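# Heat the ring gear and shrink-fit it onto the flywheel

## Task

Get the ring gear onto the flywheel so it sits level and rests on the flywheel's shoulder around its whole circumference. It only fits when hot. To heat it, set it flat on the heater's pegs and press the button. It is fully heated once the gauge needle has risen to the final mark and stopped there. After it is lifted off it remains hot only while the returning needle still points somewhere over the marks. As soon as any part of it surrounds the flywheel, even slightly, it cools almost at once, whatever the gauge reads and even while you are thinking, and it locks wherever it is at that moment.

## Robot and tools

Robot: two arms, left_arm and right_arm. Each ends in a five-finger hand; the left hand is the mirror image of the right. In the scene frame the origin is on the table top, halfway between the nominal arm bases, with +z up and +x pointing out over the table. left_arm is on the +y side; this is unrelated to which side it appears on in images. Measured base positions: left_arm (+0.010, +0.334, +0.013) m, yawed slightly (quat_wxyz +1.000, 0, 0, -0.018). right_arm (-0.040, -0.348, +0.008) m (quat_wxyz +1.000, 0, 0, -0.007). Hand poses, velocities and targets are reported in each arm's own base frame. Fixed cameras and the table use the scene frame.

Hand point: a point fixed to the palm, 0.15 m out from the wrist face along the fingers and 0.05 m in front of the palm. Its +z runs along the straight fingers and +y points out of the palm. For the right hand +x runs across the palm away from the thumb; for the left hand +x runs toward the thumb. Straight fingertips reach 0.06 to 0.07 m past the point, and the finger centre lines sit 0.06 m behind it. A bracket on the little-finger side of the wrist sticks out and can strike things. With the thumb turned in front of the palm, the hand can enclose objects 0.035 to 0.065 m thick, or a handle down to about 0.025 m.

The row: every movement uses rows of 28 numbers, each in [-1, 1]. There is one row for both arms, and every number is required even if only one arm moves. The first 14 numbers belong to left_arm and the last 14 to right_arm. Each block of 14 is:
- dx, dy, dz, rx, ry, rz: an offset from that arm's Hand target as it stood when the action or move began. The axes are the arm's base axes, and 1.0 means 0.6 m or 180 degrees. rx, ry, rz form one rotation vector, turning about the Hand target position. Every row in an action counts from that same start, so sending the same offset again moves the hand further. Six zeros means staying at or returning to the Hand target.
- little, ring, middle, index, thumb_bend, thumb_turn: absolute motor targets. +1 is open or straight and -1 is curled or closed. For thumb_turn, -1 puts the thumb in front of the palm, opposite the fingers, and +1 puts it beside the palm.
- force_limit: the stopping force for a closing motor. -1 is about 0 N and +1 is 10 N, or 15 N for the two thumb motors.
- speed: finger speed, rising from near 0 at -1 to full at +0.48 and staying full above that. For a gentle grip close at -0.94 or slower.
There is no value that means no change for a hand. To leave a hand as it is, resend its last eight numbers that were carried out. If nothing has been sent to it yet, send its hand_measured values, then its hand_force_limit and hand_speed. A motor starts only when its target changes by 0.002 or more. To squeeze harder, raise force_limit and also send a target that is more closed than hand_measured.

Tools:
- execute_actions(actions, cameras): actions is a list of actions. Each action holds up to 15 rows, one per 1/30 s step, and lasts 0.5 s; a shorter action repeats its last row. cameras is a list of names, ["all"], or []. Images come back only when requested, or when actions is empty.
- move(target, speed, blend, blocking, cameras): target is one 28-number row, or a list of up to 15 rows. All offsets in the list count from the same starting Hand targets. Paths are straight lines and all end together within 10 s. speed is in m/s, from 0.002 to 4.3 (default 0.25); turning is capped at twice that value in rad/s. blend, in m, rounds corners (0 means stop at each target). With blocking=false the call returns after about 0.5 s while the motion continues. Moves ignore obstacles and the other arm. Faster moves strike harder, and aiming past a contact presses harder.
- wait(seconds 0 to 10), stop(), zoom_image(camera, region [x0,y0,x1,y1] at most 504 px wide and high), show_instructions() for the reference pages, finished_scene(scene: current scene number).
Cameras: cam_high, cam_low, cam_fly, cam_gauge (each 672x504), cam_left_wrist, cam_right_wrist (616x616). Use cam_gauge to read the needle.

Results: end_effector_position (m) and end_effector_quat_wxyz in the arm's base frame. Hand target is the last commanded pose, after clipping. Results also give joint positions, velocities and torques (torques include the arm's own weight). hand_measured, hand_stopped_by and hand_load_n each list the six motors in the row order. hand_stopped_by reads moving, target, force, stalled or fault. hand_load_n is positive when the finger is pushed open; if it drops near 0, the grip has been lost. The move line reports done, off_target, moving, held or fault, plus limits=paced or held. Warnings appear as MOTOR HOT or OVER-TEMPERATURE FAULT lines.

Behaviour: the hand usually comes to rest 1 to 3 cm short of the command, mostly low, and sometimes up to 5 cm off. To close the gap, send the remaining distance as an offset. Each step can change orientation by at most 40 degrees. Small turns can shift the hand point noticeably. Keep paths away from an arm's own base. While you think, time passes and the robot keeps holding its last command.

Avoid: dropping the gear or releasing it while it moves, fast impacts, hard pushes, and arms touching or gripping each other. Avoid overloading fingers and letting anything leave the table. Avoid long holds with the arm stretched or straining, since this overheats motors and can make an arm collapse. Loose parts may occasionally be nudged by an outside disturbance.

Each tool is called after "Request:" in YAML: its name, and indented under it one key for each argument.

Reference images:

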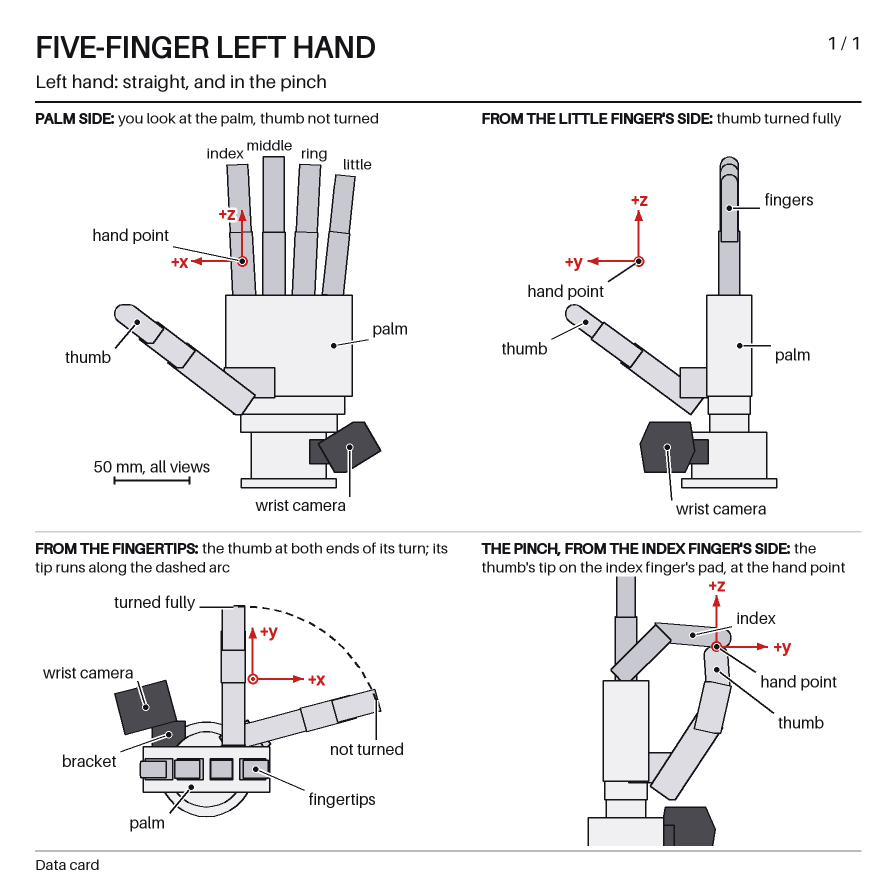

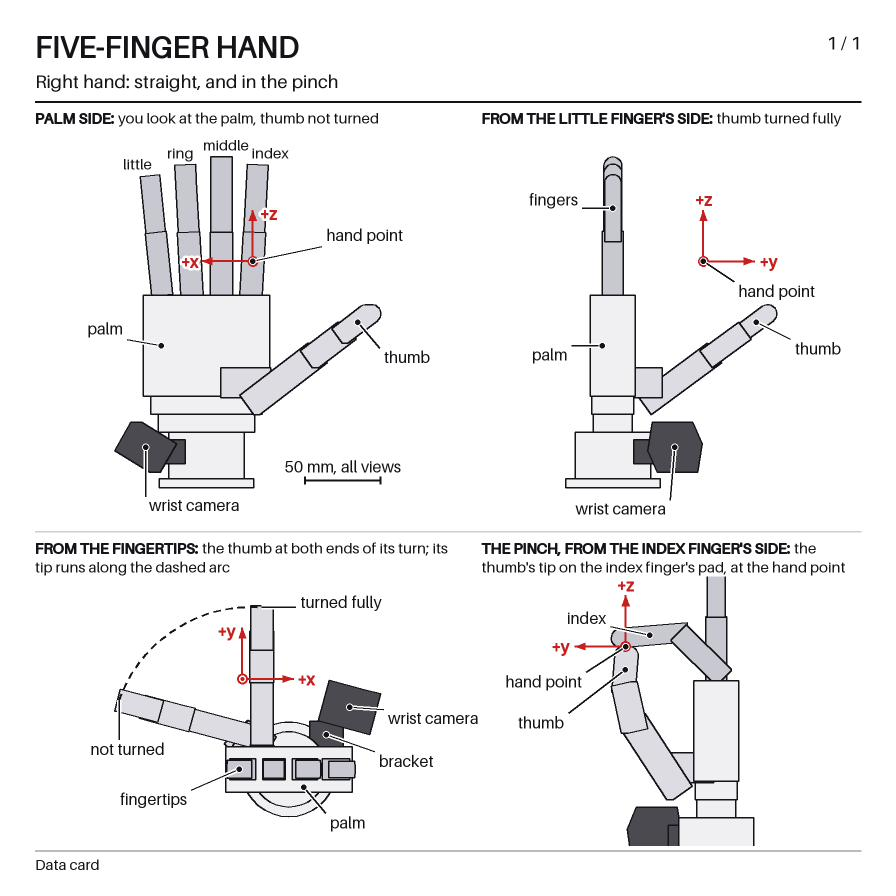

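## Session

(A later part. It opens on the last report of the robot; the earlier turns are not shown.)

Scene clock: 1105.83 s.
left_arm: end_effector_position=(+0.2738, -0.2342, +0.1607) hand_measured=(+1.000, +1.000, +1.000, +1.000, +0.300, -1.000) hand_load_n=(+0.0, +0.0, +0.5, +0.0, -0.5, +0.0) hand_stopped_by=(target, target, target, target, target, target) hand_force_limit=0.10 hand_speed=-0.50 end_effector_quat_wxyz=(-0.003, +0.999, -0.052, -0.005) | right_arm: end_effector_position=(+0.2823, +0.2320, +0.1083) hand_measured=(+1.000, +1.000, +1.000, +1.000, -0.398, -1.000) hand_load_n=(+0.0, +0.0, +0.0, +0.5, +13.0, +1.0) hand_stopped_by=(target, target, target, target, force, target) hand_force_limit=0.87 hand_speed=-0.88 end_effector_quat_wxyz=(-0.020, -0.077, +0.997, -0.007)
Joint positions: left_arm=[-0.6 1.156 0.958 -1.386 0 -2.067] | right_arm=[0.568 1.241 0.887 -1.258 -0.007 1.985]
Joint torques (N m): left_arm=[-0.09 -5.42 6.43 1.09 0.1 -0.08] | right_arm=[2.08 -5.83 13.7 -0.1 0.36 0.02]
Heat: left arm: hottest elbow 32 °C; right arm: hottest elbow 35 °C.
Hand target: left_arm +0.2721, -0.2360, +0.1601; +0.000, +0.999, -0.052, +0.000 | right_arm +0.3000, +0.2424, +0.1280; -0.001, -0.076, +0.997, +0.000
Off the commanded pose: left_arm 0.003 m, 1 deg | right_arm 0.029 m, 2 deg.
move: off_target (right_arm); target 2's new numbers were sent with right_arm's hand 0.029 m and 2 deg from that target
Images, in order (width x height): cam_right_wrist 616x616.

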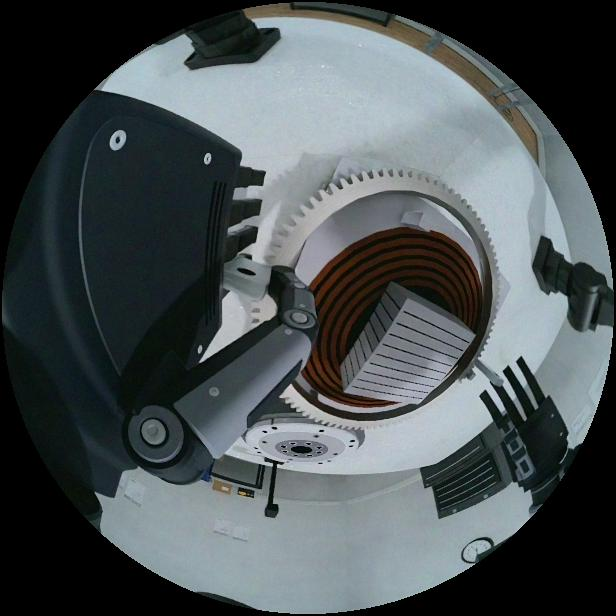

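Request:
move:
  target: [0.0, 0.0, 0.0, 0,0,0, 1,1,1,1,0.3,-1,0.1,-0.5, 0.0, 0.0, 0.025, 0,0,0, 1,1,1,1,-0.7,-1,0.87,-0.88]
  speed: 0.05
  cameras: ["cam_fly", "cam_right_wrist"]

Request:
zoom_image:
  camera: "cam_right_wrist"
  region: [200, 170, 360, 330]

Request:
zoom_image:
  camera: "cam_fly"
  region: [150, 0, 510, 120]

Scene clock: 1111.70 s.
left_arm: end_effector_position=(+0.2738, -0.2342, +0.1607) hand_measured=(+1.000, +1.000, +1.000, +1.000, +0.300, -1.000) hand_load_n=(+0.0, +0.0, +0.0, +0.0, -0.5, +0.0) hand_stopped_by=(target, target, target, target, target, target) hand_force_limit=0.10 hand_speed=-0.50 end_effector_quat_wxyz=(-0.003, +0.999, -0.052, -0.005) | right_arm: end_effector_position=(+0.2754, +0.2276, +0.1090) hand_measured=(+1.000, +1.000, +1.000, +1.000, -0.398, -1.000) hand_load_n=(+0.0, +0.0, +0.0, +0.0, +6.5, +0.5) hand_stopped_by=(target, target, target, target, force, target) hand_force_limit=0.87 hand_speed=-0.88 end_effector_quat_wxyz=(-0.035, -0.077, +0.996, -0.016)
Joint positions: left_arm=[-0.6 1.156 0.958 -1.386 0 -2.067] | right_arm=[0.569 1.243 0.893 -1.299 -0.006 1.986]
Joint torques (N m): left_arm=[-0.03 -5.36 6.46 1.07 0.1 -0.08] | right_arm=[2.08 -7.82 15.64 -0.39 0.27 -0.02]
Heat: left arm: hottest elbow 32 °C; right arm: hottest elbow 36 °C.
Hand target: left_arm +0.2721, -0.2360, +0.1601; +0.000, +0.999, -0.052, +0.000 | right_arm +0.3000, +0.2424, +0.1431; +0.000, -0.076, +0.997, +0.000
Off the commanded pose: left_arm 0.003 m, 1 deg | right_arm 0.044 m, 4 deg.
move: off_target (right_arm)
Images, in order (width x height): cam_fly 672x504, cam_right_wrist 616x616.

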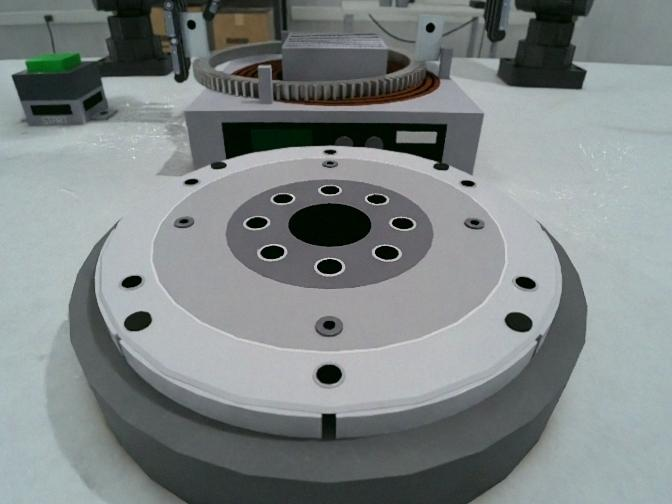

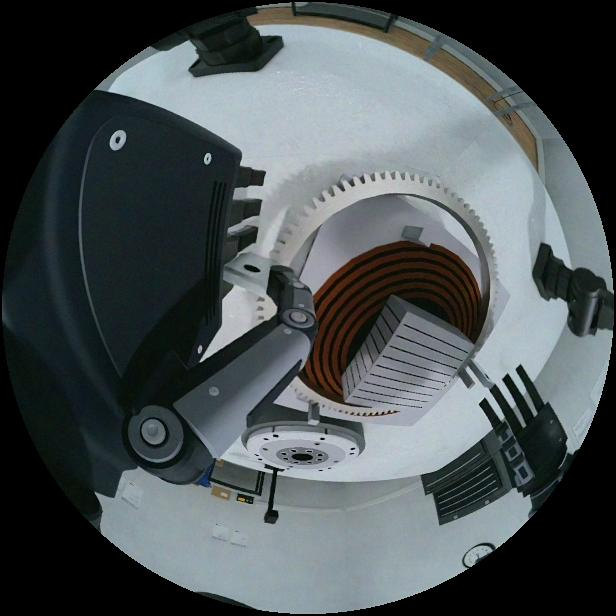

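Scaled by 3.150 from the camera's 616x616 image, which has a finer 880x880 frame.

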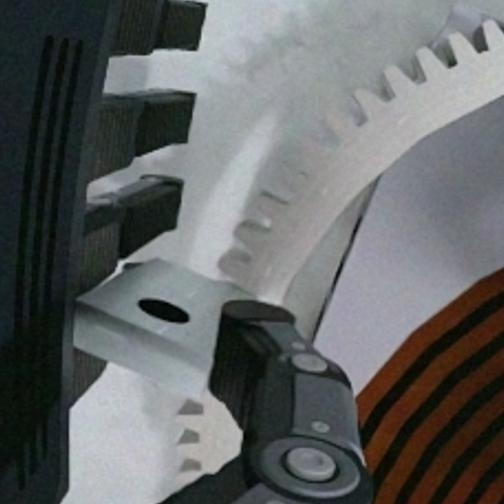

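Scaled by 1.400.

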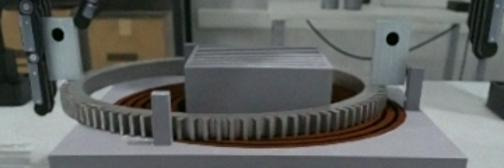

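Request:
move:
  target: [0.0, 0.0, 0.0, 0,0,0, 1,1,1,1,0.3,-1,0.1,-0.5, 0.0, 0.0, 0.04, 0,0,0, 1,1,1,1,-0.72,-1,0.9,-0.88]
  speed: 0.05
  cameras: ["cam_fly", "cam_right_wrist", "cam_high"]

Request:
zoom_image:
  camera: "cam_right_wrist"
  region: [200, 170, 360, 330]

Request:
zoom_image:
  camera: "cam_fly"
  region: [150, 0, 510, 120]

Request:
zoom_image:
  camera: "cam_high"
  region: [220, 70, 370, 190]

Scene clock: 1154.60 s.
left_arm: end_effector_position=(+0.2738, -0.2342, +0.1607) hand_measured=(+1.000, +1.000, +1.000, +1.000, +0.300, -1.000) hand_load_n=(+0.0, +0.0, +0.0, +0.0, +0.0, +0.0) hand_stopped_by=(target, target, target, target, target, target) hand_force_limit=0.10 hand_speed=-0.50 end_effector_quat_wxyz=(-0.003, +0.999, -0.052, -0.005) | right_arm: end_effector_position=(+0.2767, +0.2285, +0.1226) hand_measured=(+1.000, +1.000, +1.000, +1.000, -0.424, -1.000) hand_load_n=(+0.0, +0.0, +0.5, +0.0, +15.5, +1.0) hand_stopped_by=(target, target, target, target, force, target) hand_force_limit=0.90 hand_speed=-0.88 end_effector_quat_wxyz=(-0.041, -0.077, +0.996, -0.018)
Joint positions: left_arm=[-0.6 1.156 0.958 -1.386 0 -2.067] | right_arm=[0.569 1.243 0.932 -1.349 -0.006 1.986]
Joint torques (N m): left_arm=[-0.03 -5.48 6.46 1.09 0.1 -0.08] | right_arm=[1.85 -8.53 16.58 -1.07 0.27 0.01]
Heat: left arm: hottest elbow 32 °C; right arm: hottest elbow 39 °C.
Hand target: left_arm +0.2721, -0.2360, +0.1601; +0.000, +0.999, -0.052, +0.000 | right_arm +0.3000, +0.2423, +0.1670; +0.000, -0.076, +0.997, +0.000
Off the commanded pose: left_arm 0.003 m, 1 deg | right_arm 0.052 m, 5 deg.
move: off_target (right_arm)
Images, in order (width x height): cam_high 672x504, cam_fly 672x504, cam_right_wrist 616x616.

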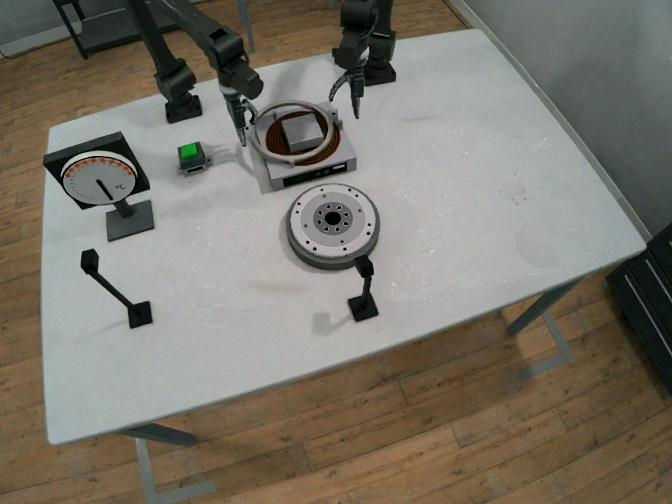

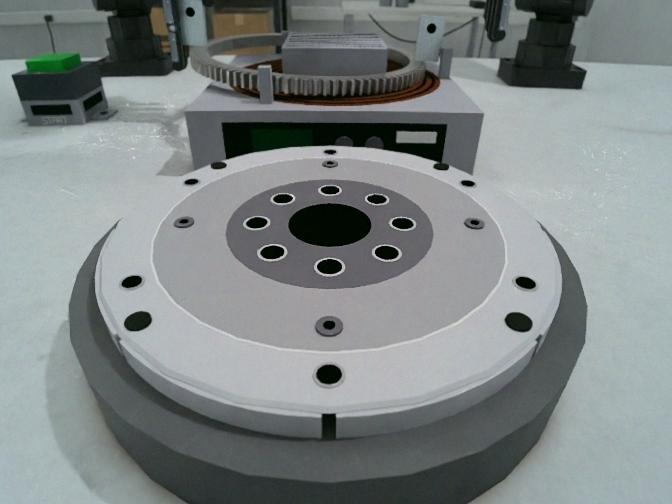

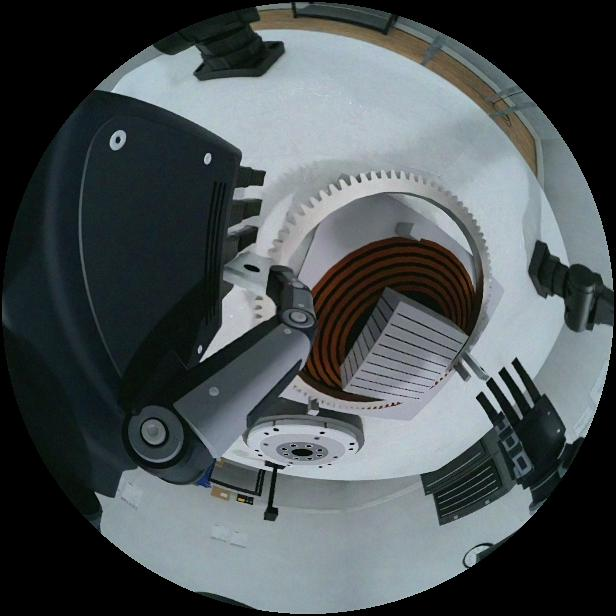

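Scaled by 3.150 from the camera's 616x616 image, which has a finer 880x880 frame.

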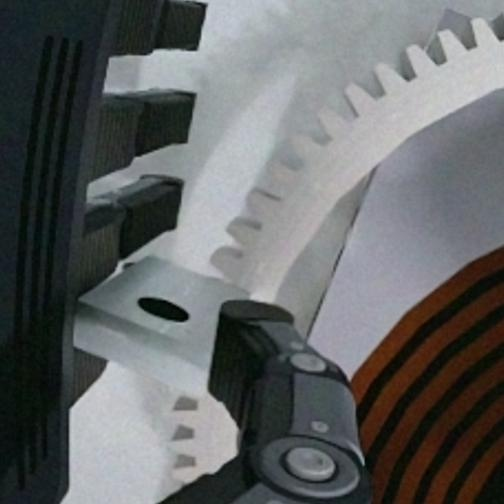

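Scaled by 1.400.

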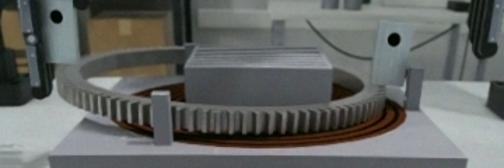

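Scaled by 3.360.

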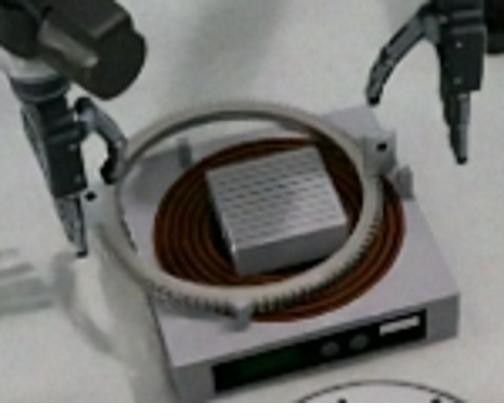

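Request:
move:
  target: [0.0, 0.0, 0.0, 0,0,0, -1,-1,-1,-1,1,-1,0.1,-0.3, 0.0, 0.0, 0.0, 0,0,0, 1,1,1,1,-0.72,-1,0.9,-0.88]
  speed: 0.05
  cameras: ["cam_fly", "cam_left_wrist", "cam_high"]

Request:
zoom_image:
  camera: "cam_left_wrist"
  region: [220, 150, 440, 370]

Request:
zoom_image:
  camera: "cam_fly"
  region: [330, 0, 510, 100]

Request:
zoom_image:
  camera: "cam_high"
  region: [310, 50, 390, 140]

Scene clock: 1175.23 s.
left_arm: end_effector_position=(+0.2739, -0.2341, +0.1608) hand_measured=(-1.000, -1.000, -1.000, -1.000, +1.000, -1.000) hand_load_n=(+0.0, +0.0, +0.0, +0.0, -0.5, +0.0) hand_stopped_by=(target, target, target, target, target, target) hand_force_limit=0.10 hand_speed=-0.30 end_effector_quat_wxyz=(-0.004, +0.999, -0.052, -0.004) | right_arm: end_effector_position=(+0.2767, +0.2285, +0.1227) hand_measured=(+1.000, +1.000, +1.000, +1.000, -0.424, -1.000) hand_load_n=(+0.0, +0.0, +0.5, +0.5, +15.5, +1.0) hand_stopped_by=(target, target, target, target, force, target) hand_force_limit=0.90 hand_speed=-0.88 end_effector_quat_wxyz=(-0.041, -0.077, +0.996, -0.019)
Joint positions: left_arm=[-0.601 1.155 0.958 -1.385 -0.002 -2.068] | right_arm=[0.569 1.243 0.932 -1.35 -0.006 1.986]
Joint torques (N m): left_arm=[0.03 -5.42 6.42 1.06 0.23 -0.07] | right_arm=[1.73 -8.88 16.59 -1.06 0.26 0.01]
Heat: left arm: hottest elbow 32 °C; right arm: hottest elbow 41 °C.
Hand target: left_arm +0.2721, -0.2360, +0.1601; +0.000, +0.999, -0.052, +0.000 | right_arm +0.3000, +0.2424, +0.1671; +0.000, -0.076, +0.997, +0.000
Off the commanded pose: left_arm 0.003 m, 1 deg | right_arm 0.052 m, 5 deg.
move: off_target (right_arm)
Images, in order (width x height): cam_high 672x504, cam_fly 672x504, cam_left_wrist 616x616.

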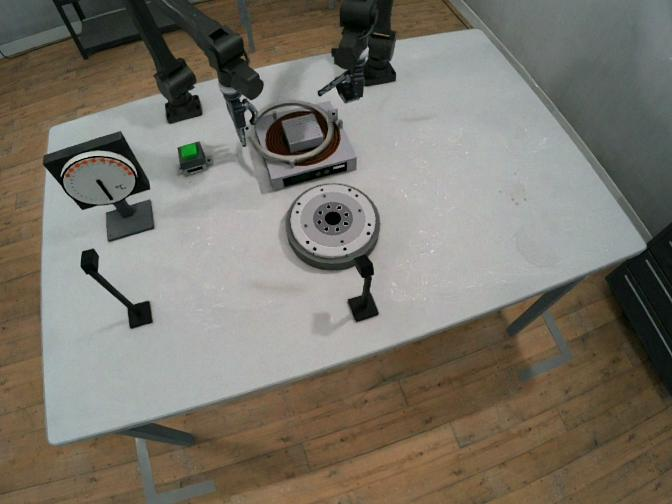

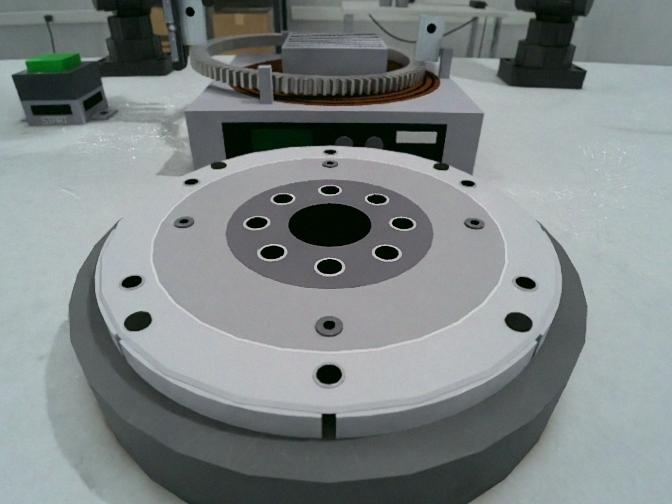

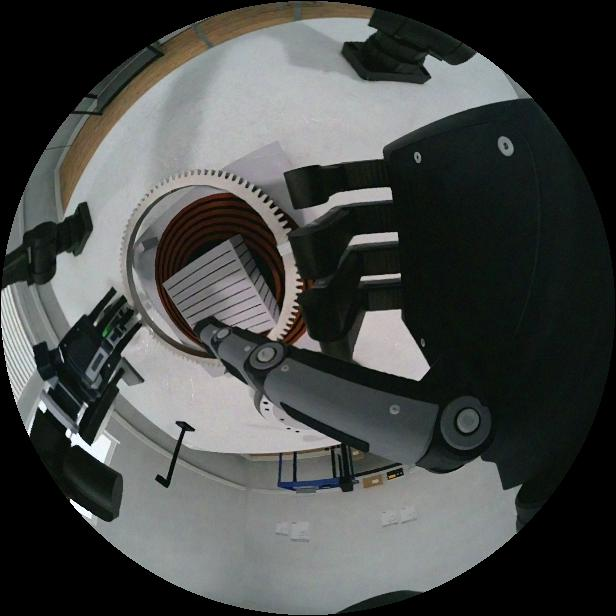

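Scaled by 2.291 from the camera's 616x616 image, which has a finer 880x880 frame.

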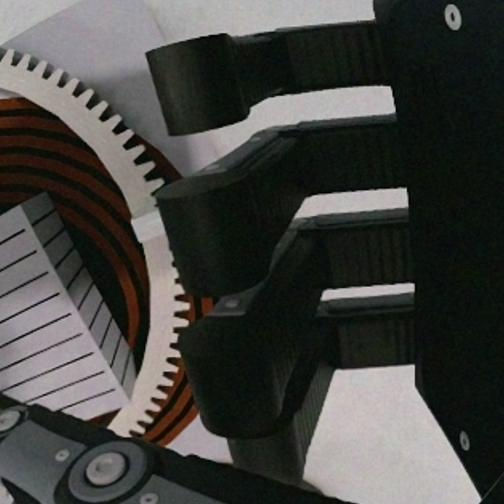

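Scaled by 2.800.

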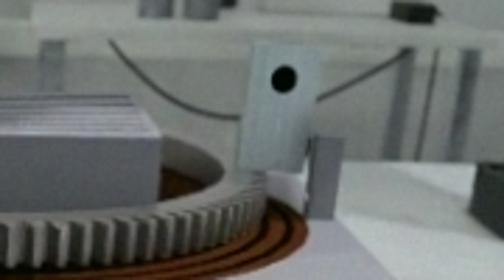

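Scaled by 5.600.

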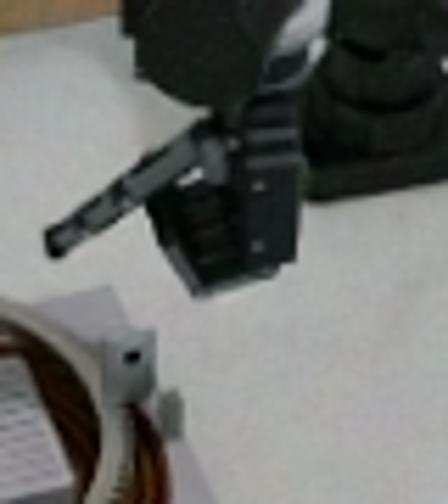

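Request:
move:
  target: [0.0, 0.0, 0.0, 0,0,0, 0,0,0,0,1,1,0.1,-0.3, 0.0, 0.0, 0.0, 0,0,0, 1,1,1,1,-0.72,-1,0.9,-0.88]
  speed: 0.05
  cameras: ["cam_fly", "cam_left_wrist", "cam_right_wrist", "cam_high"]

Request:
zoom_image:
  camera: "cam_left_wrist"
  region: [220, 150, 440, 370]

Request:
zoom_image:
  camera: "cam_right_wrist"
  region: [230, 150, 510, 430]

Request:
zoom_image:
  camera: "cam_high"
  region: [310, 50, 390, 140]

Scene clock: 1236.70 s.
left_arm: end_effector_position=(+0.2739, -0.2342, +0.1608) hand_measured=(+0.000, +0.000, +0.000, +0.000, +1.000, +1.000) hand_load_n=(+0.0, +0.0, +0.0, +0.0, +0.0, +0.0) hand_stopped_by=(target, target, target, target, target, target) hand_force_limit=0.10 hand_speed=-0.30 end_effector_quat_wxyz=(-0.004, +0.999, -0.052, -0.004) | right_arm: end_effector_position=(+0.2767, +0.2285, +0.1227) hand_measured=(+1.000, +1.000, +1.000, +1.000, -0.424, -1.000) hand_load_n=(+0.0, +0.0, +0.5, +0.0, +15.5, +1.0) hand_stopped_by=(target, target, target, target, force, target) hand_force_limit=0.90 hand_speed=-0.88 end_effector_quat_wxyz=(-0.041, -0.077, +0.996, -0.019)
Joint positions: left_arm=[-0.601 1.155 0.958 -1.385 -0.002 -2.068] | right_arm=[0.569 1.243 0.932 -1.35 -0.006 1.986]
Joint torques (N m): left_arm=[0.09 -5.42 6.46 1.09 0.2 -0.07] | right_arm=[1.85 -8.41 16.61 -1.07 0.26 -0.01]
Heat: left arm: hottest elbow 32 °C; right arm: hottest elbow 44 °C.
Hand target: left_arm +0.2721, -0.2361, +0.1601; +0.000, +0.999, -0.052, +0.000 | right_arm +0.3000, +0.2424, +0.1671; +0.000, -0.076, +0.997, +0.000
Off the commanded pose: left_arm 0.003 m, 1 deg | right_arm 0.052 m, 5 deg.
move: off_target (right_arm)
Images, in order (width x height): cam_high 672x504, cam_fly 672x504, cam_left_wrist 616x616, cam_right_wrist 616x616.

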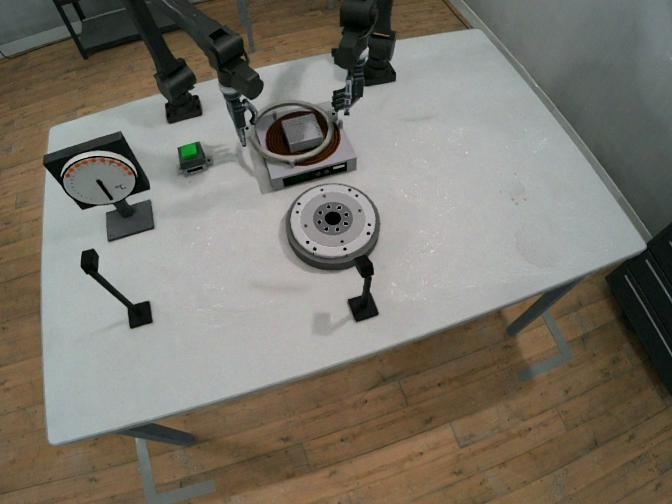

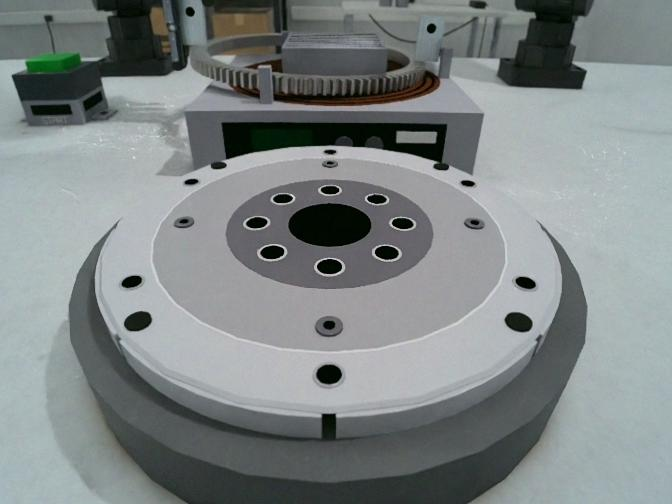

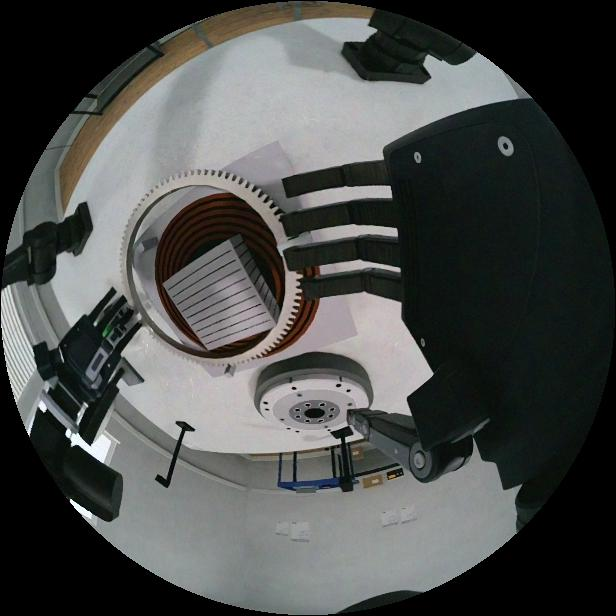

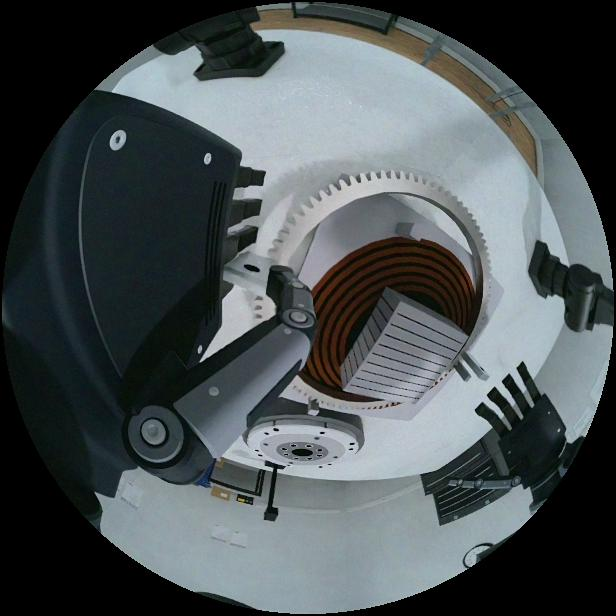

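Scaled by 2.291 from the camera's 616x616 image, which has a finer 880x880 frame.

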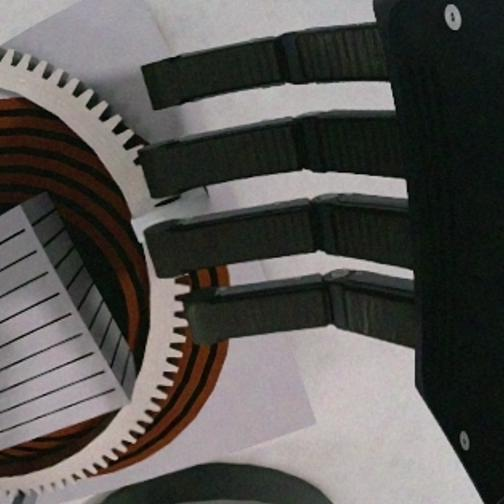

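Scaled by 1.800 from the camera's 616x616 image, which has a finer 880x880 frame.

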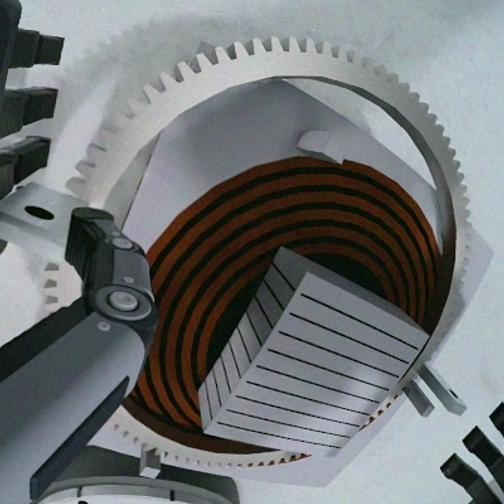

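Scaled by 5.600.

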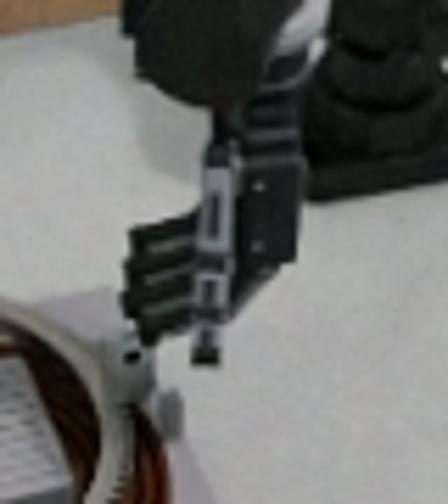

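Request:
move:
  target:
    - [-0.02, 0.0758, 0.0, 0,0,0, 0,0,0,0,1,1,0.1,-0.3, 0.0, 0.0, 0.0, 0,0,0, 1,1,1,1,-0.72,-1,0.9,-0.88]
    - [-0.0533, 0.0758, -0.1217, 0,0,0, 0,0,0,0,1,1,0.1,-0.3, 0.0, 0.0, 0.0, 0,0,0, 1,1,1,1,-0.72,-1,0.9,-0.88]
  speed: 0.12
  blend: [0.01, 0]
  cameras: ["cam_fly", "cam_left_wrist", "cam_high"]

Request:
zoom_image:
  camera: "cam_left_wrist"
  region: [220, 150, 440, 370]

Request:
zoom_image:
  camera: "cam_fly"
  region: [390, 0, 510, 100]

Request:
zoom_image:
  camera: "cam_high"
  region: [310, 50, 390, 140]

Scene clock: 1257.63 s.
left_arm: end_effector_position=(+0.2419, -0.1885, +0.0915) hand_measured=(+0.000, +0.000, +0.000, +0.000, +1.000, +1.000) hand_load_n=(+0.0, +0.0, +0.0, +0.0, +0.0, +0.0) hand_stopped_by=(target, target, target, target, target, target) hand_force_limit=0.10 hand_speed=-0.30 end_effector_quat_wxyz=(-0.001, +0.999, -0.052, +0.000) | right_arm: end_effector_position=(+0.2767, +0.2285, +0.1227) hand_measured=(+1.000, +1.000, +1.000, +1.000, -0.424, -1.000) hand_load_n=(+0.0, +0.0, +0.5, +0.5, +15.5, +1.0) hand_stopped_by=(target, target, target, target, force, target) hand_force_limit=0.90 hand_speed=-0.88 end_effector_quat_wxyz=(-0.041, -0.077, +0.996, -0.019)
Joint positions: left_arm=[-0.524 1.053 0.696 -1.214 -0.002 -1.991] | right_arm=[0.569 1.243 0.932 -1.35 -0.006 1.986]
Joint torques (N m): left_arm=[-0.03 -2.84 6.15 1.1 0.21 -0.08] | right_arm=[1.26 -8.76 16.64 -0.94 0.22 -0.02]
Heat: left arm: hottest elbow 32 °C; right arm: hottest elbow 45 °C.
Hand target: left_arm +0.2401, -0.1905, +0.0871; +0.000, +0.999, -0.052, +0.000 | right_arm +0.3000, +0.2424, +0.1671; +0.000, -0.076, +0.997, +0.000
Off the commanded pose: left_arm 0.005 m, 0 deg | right_arm 0.052 m, 5 deg.
move: off_target (right_arm)
Images, in order (width x height): cam_high 672x504, cam_fly 672x504, cam_left_wrist 616x616.

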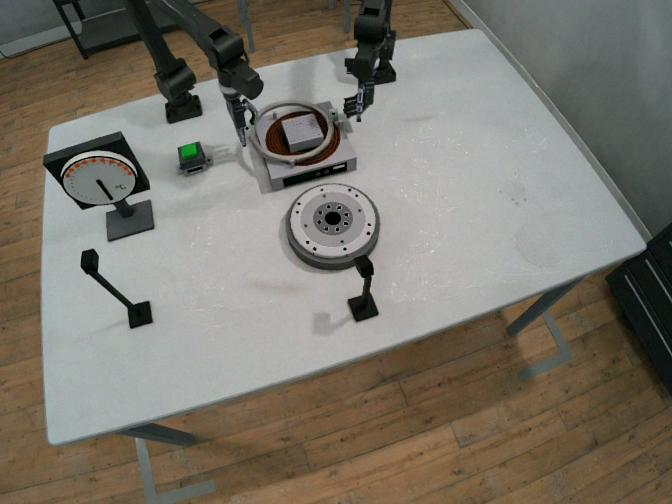

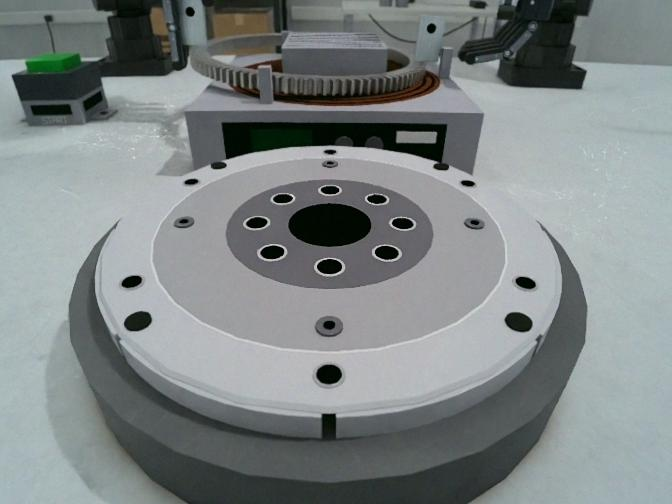

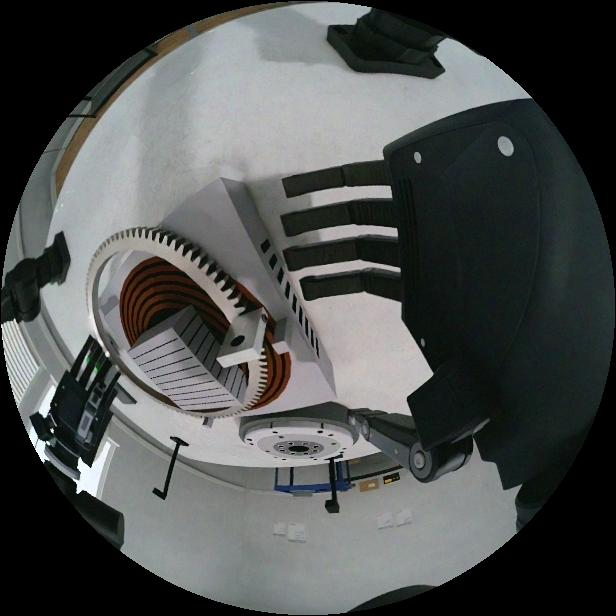

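Scaled by 2.291 from the camera's 616x616 image, which has a finer 880x880 frame.

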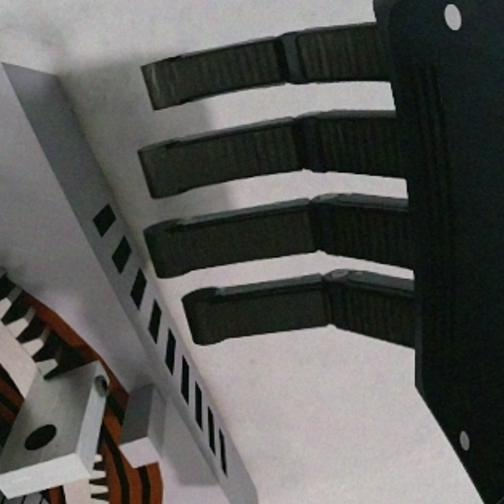

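Scaled by 4.200.

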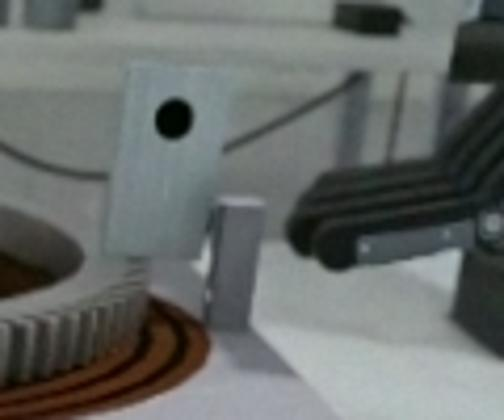

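Scaled by 5.600.

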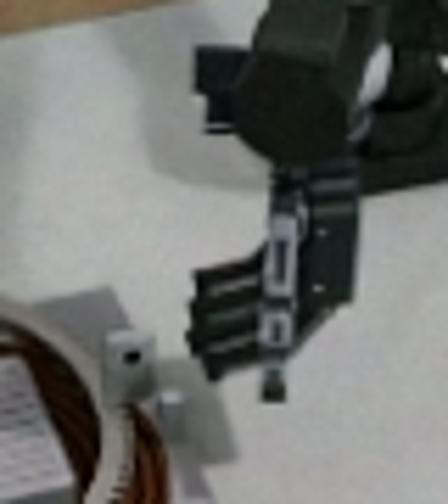

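Request:
move:
  target: [0.0, 0.0, -0.0185, 0,0,0, 0,0,0,0,1,1,0.1,-0.3, 0.0, 0.0, 0.0, 0,0,0, 1,1,1,1,-0.72,-1,0.9,-0.88]
  speed: 0.05
  cameras: ["cam_fly", "cam_left_wrist"]

Request:
zoom_image:
  camera: "cam_fly"
  region: [390, 0, 510, 100]

Request:
zoom_image:
  camera: "cam_left_wrist"
  region: [220, 230, 360, 400]

Scene clock: 1281.30 s.
left_arm: end_effector_position=(+0.2422, -0.1887, +0.0833) hand_measured=(+0.000, +0.000, +0.000, +0.000, +1.000, +1.000) hand_load_n=(+0.0, +0.0, +0.0, +0.0, +0.0, +0.0) hand_stopped_by=(target, target, target, target, target, target) hand_force_limit=0.10 hand_speed=-0.30 end_effector_quat_wxyz=(+0.001, +0.999, -0.051, +0.005) | right_arm: end_effector_position=(+0.2767, +0.2285, +0.1227) hand_measured=(+1.000, +1.000, +1.000, +1.000, -0.424, -1.000) hand_load_n=(+0.0, +0.0, +0.5, +0.0, +15.5, +1.0) hand_stopped_by=(target, target, target, target, force, target) hand_force_limit=0.90 hand_speed=-0.88 end_effector_quat_wxyz=(-0.041, -0.077, +0.996, -0.019)
Joint positions: left_arm=[-0.524 1.056 0.673 -1.178 -0.002 -1.991] | right_arm=[0.569 1.243 0.932 -1.35 -0.006 1.986]
Joint torques (N m): left_arm=[-0.09 -1.9 6.11 1.16 0.21 -0.07] | right_arm=[1.79 -8.41 16.62 -1.01 0.26 -0.01]
Heat: left arm: hottest elbow 31 °C; right arm: hottest elbow 45 °C.
Hand target: left_arm +0.2401, -0.1905, +0.0760; +0.000, +0.999, -0.052, +0.000 | right_arm +0.3000, +0.2424, +0.1671; +0.000, -0.076, +0.997, +0.000
Off the commanded pose: left_arm 0.008 m, 1 deg | right_arm 0.052 m, 5 deg.
move: off_target (right_arm)
Images, in order (width x height): cam_fly 672x504, cam_left_wrist 616x616.

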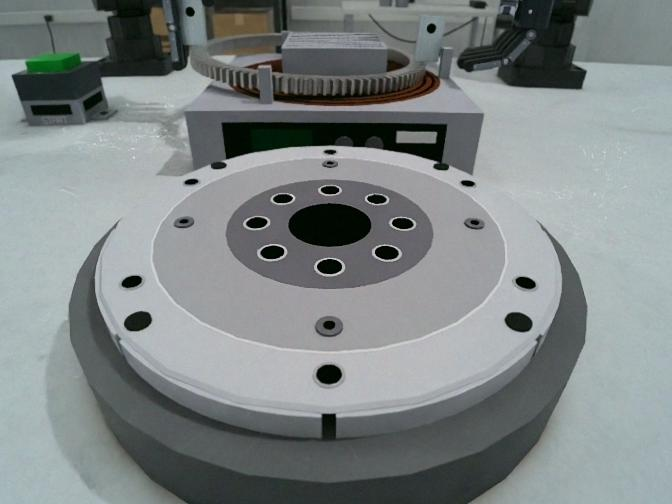

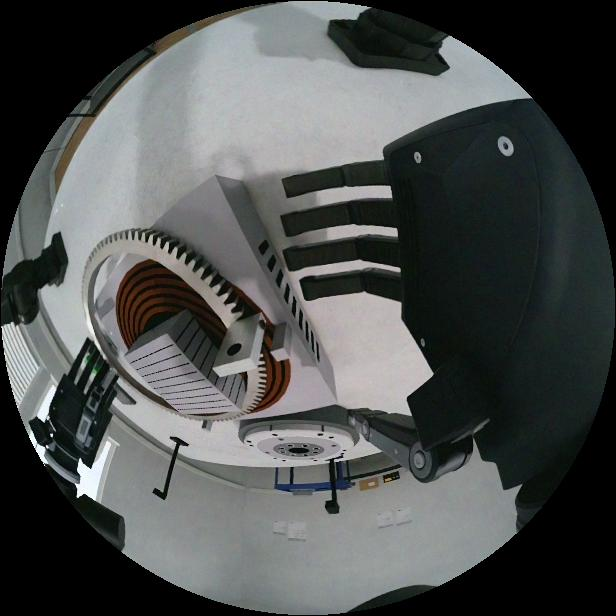

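Scaled by 4.200.

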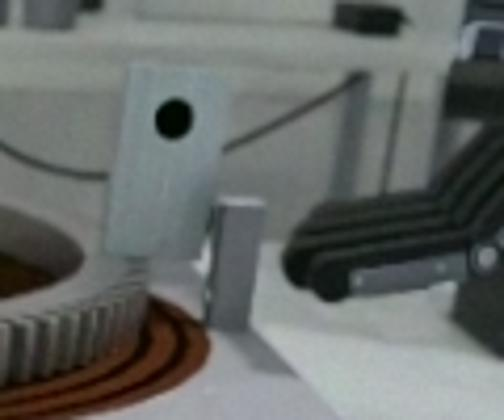

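Scaled by 2.965 from the camera's 616x616 image, which has a finer 880x880 frame.

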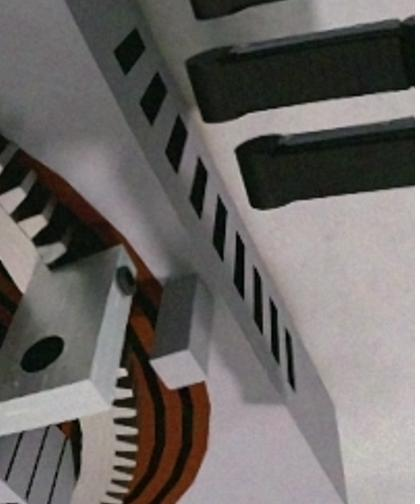

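Request:
move:
  target:
    - [0.0, 0.05, 0.1, 0,0,0, 1,1,1,1,1,-1,0.1,-0.3, 0.0, 0.0, 0.0, 0,0,0, 1,1,1,1,-0.72,-1,0.9,-0.88]
    - [0.0, 0.05, 0.15, 0,0,0, 1,1,1,1,1,-1,0.1,-0.3, -0.0367, 0.05, 0.0, 0,0,0, 1,1,1,1,-0.72,-1,0.9,-0.88]
  speed: 0.1
  cameras: ["cam_fly", "cam_left_wrist", "cam_right_wrist", "cam_high"]

Request:
zoom_image:
  camera: "cam_fly"
  region: [150, 0, 510, 120]

Request:
zoom_image:
  camera: "cam_high"
  region: [220, 70, 370, 190]

Request:
zoom_image:
  camera: "cam_right_wrist"
  region: [230, 150, 510, 430]

Scene clock: 1321.67 s.
left_arm: end_effector_position=(+0.2285, -0.1570, +0.1447) hand_measured=(+1.000, +1.000, +1.000, +1.000, +1.000, -1.000) hand_load_n=(+0.0, +0.0, +0.0, -0.5, +0.0, +0.0) hand_stopped_by=(target, target, target, target, target, target) hand_force_limit=0.10 hand_speed=-0.30 end_effector_quat_wxyz=(-0.009, +0.998, -0.051, -0.019) | right_arm: end_effector_position=(+0.2601, +0.2473, +0.1330) hand_measured=(+1.000, +1.000, +1.000, +1.000, -0.428, -1.000) hand_load_n=(+0.0, +0.0, +0.0, +0.0, +0.0, +0.0) hand_stopped_by=(target, target, target, target, force, target) hand_force_limit=0.90 hand_speed=-0.88 end_effector_quat_wxyz=(-0.038, -0.075, +0.996, -0.024)
Joint positions: left_arm=[-0.432 0.957 0.787 -1.442 -0.002 -1.9] | right_arm=[0.655 1.227 0.949 -1.384 -0.001 2.076]
Joint torques (N m): left_arm=[1.2 -2.67 10.85 -0.06 0.16 0.11] | right_arm=[3.37 -7.3 15.54 0.31 -0.24 0.03]
Heat: left arm: hottest elbow 31 °C; right arm: hottest elbow 46 °C.
Hand target: left_arm +0.2401, -0.1605, +0.1660; +0.000, +0.999, -0.052, +0.000 | right_arm +0.2780, +0.2724, +0.1670; +0.000, -0.076, +0.997, +0.000
Off the commanded pose: left_arm 0.024 m, 2 deg | right_arm 0.046 m, 5 deg.
joint sent to its limit (right arm) — joint 6 (wrist roll), upper limit. The joint targets still meet the commanded pose.
move: off_target (left_arm, right_arm)
Images, in order (width x height): cam_high 672x504, cam_fly 672x504, cam_left_wrist 616x616, cam_right_wrist 616x616.

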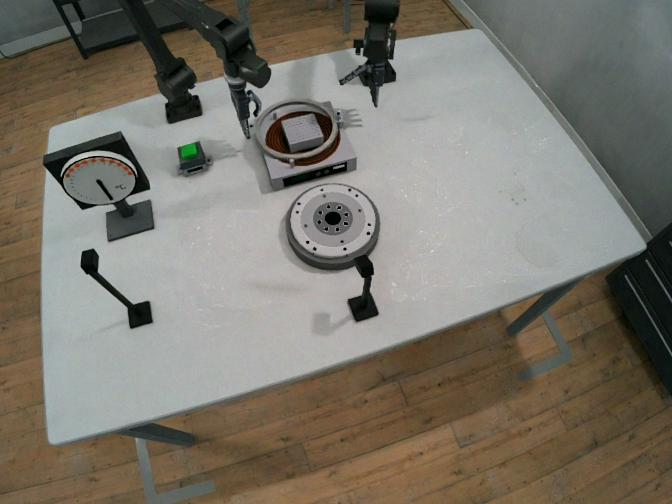

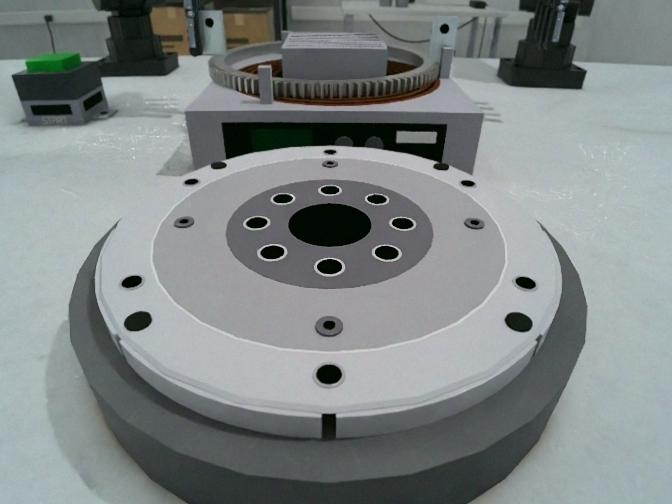

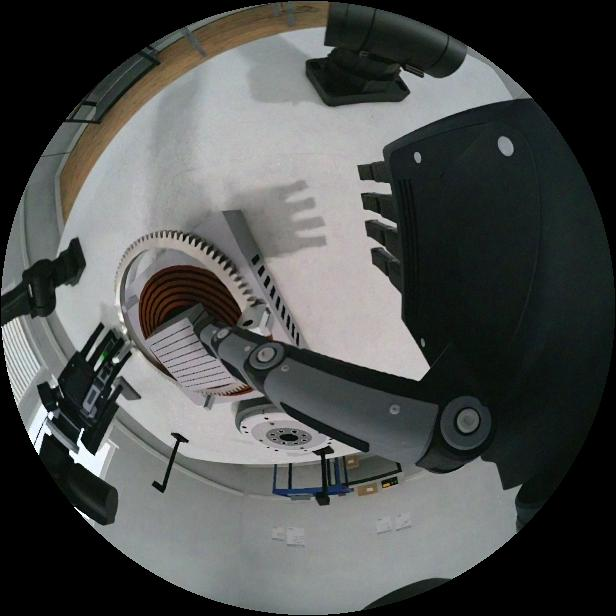

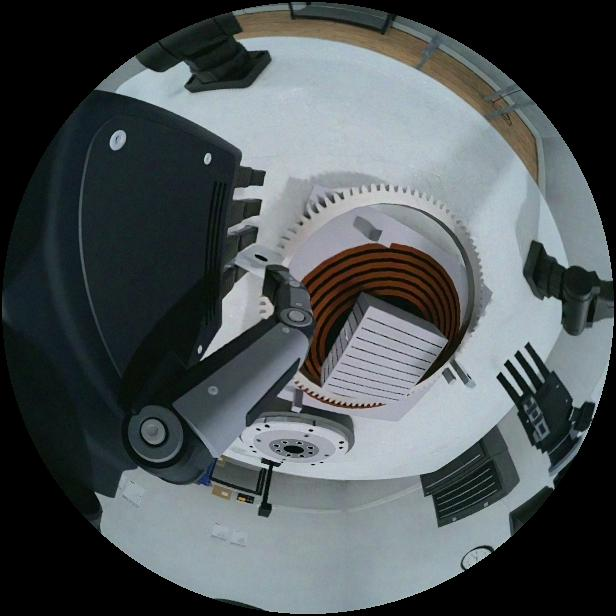

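Scaled by 1.400.

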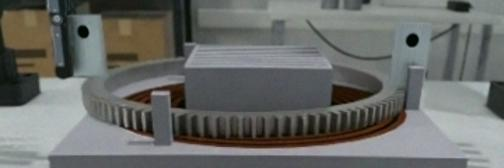

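Scaled by 3.360.

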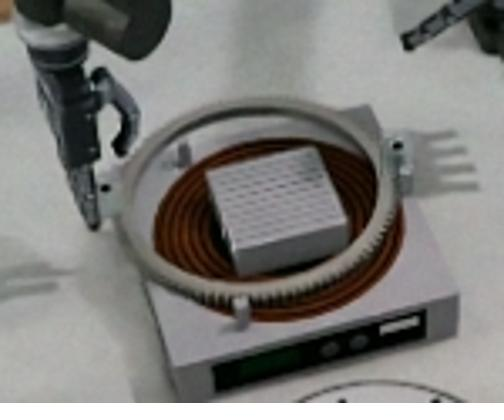

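Scaled by 1.800 from the camera's 616x616 image, which has a finer 880x880 frame.

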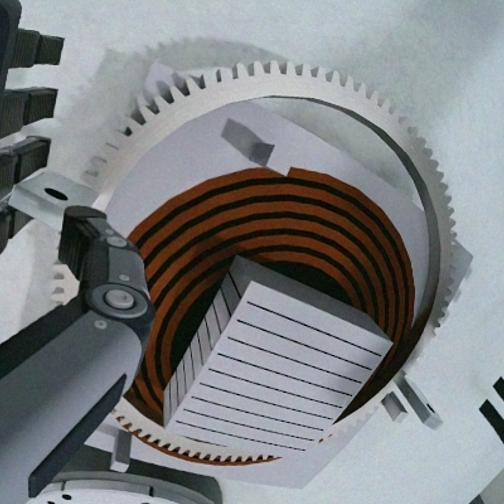

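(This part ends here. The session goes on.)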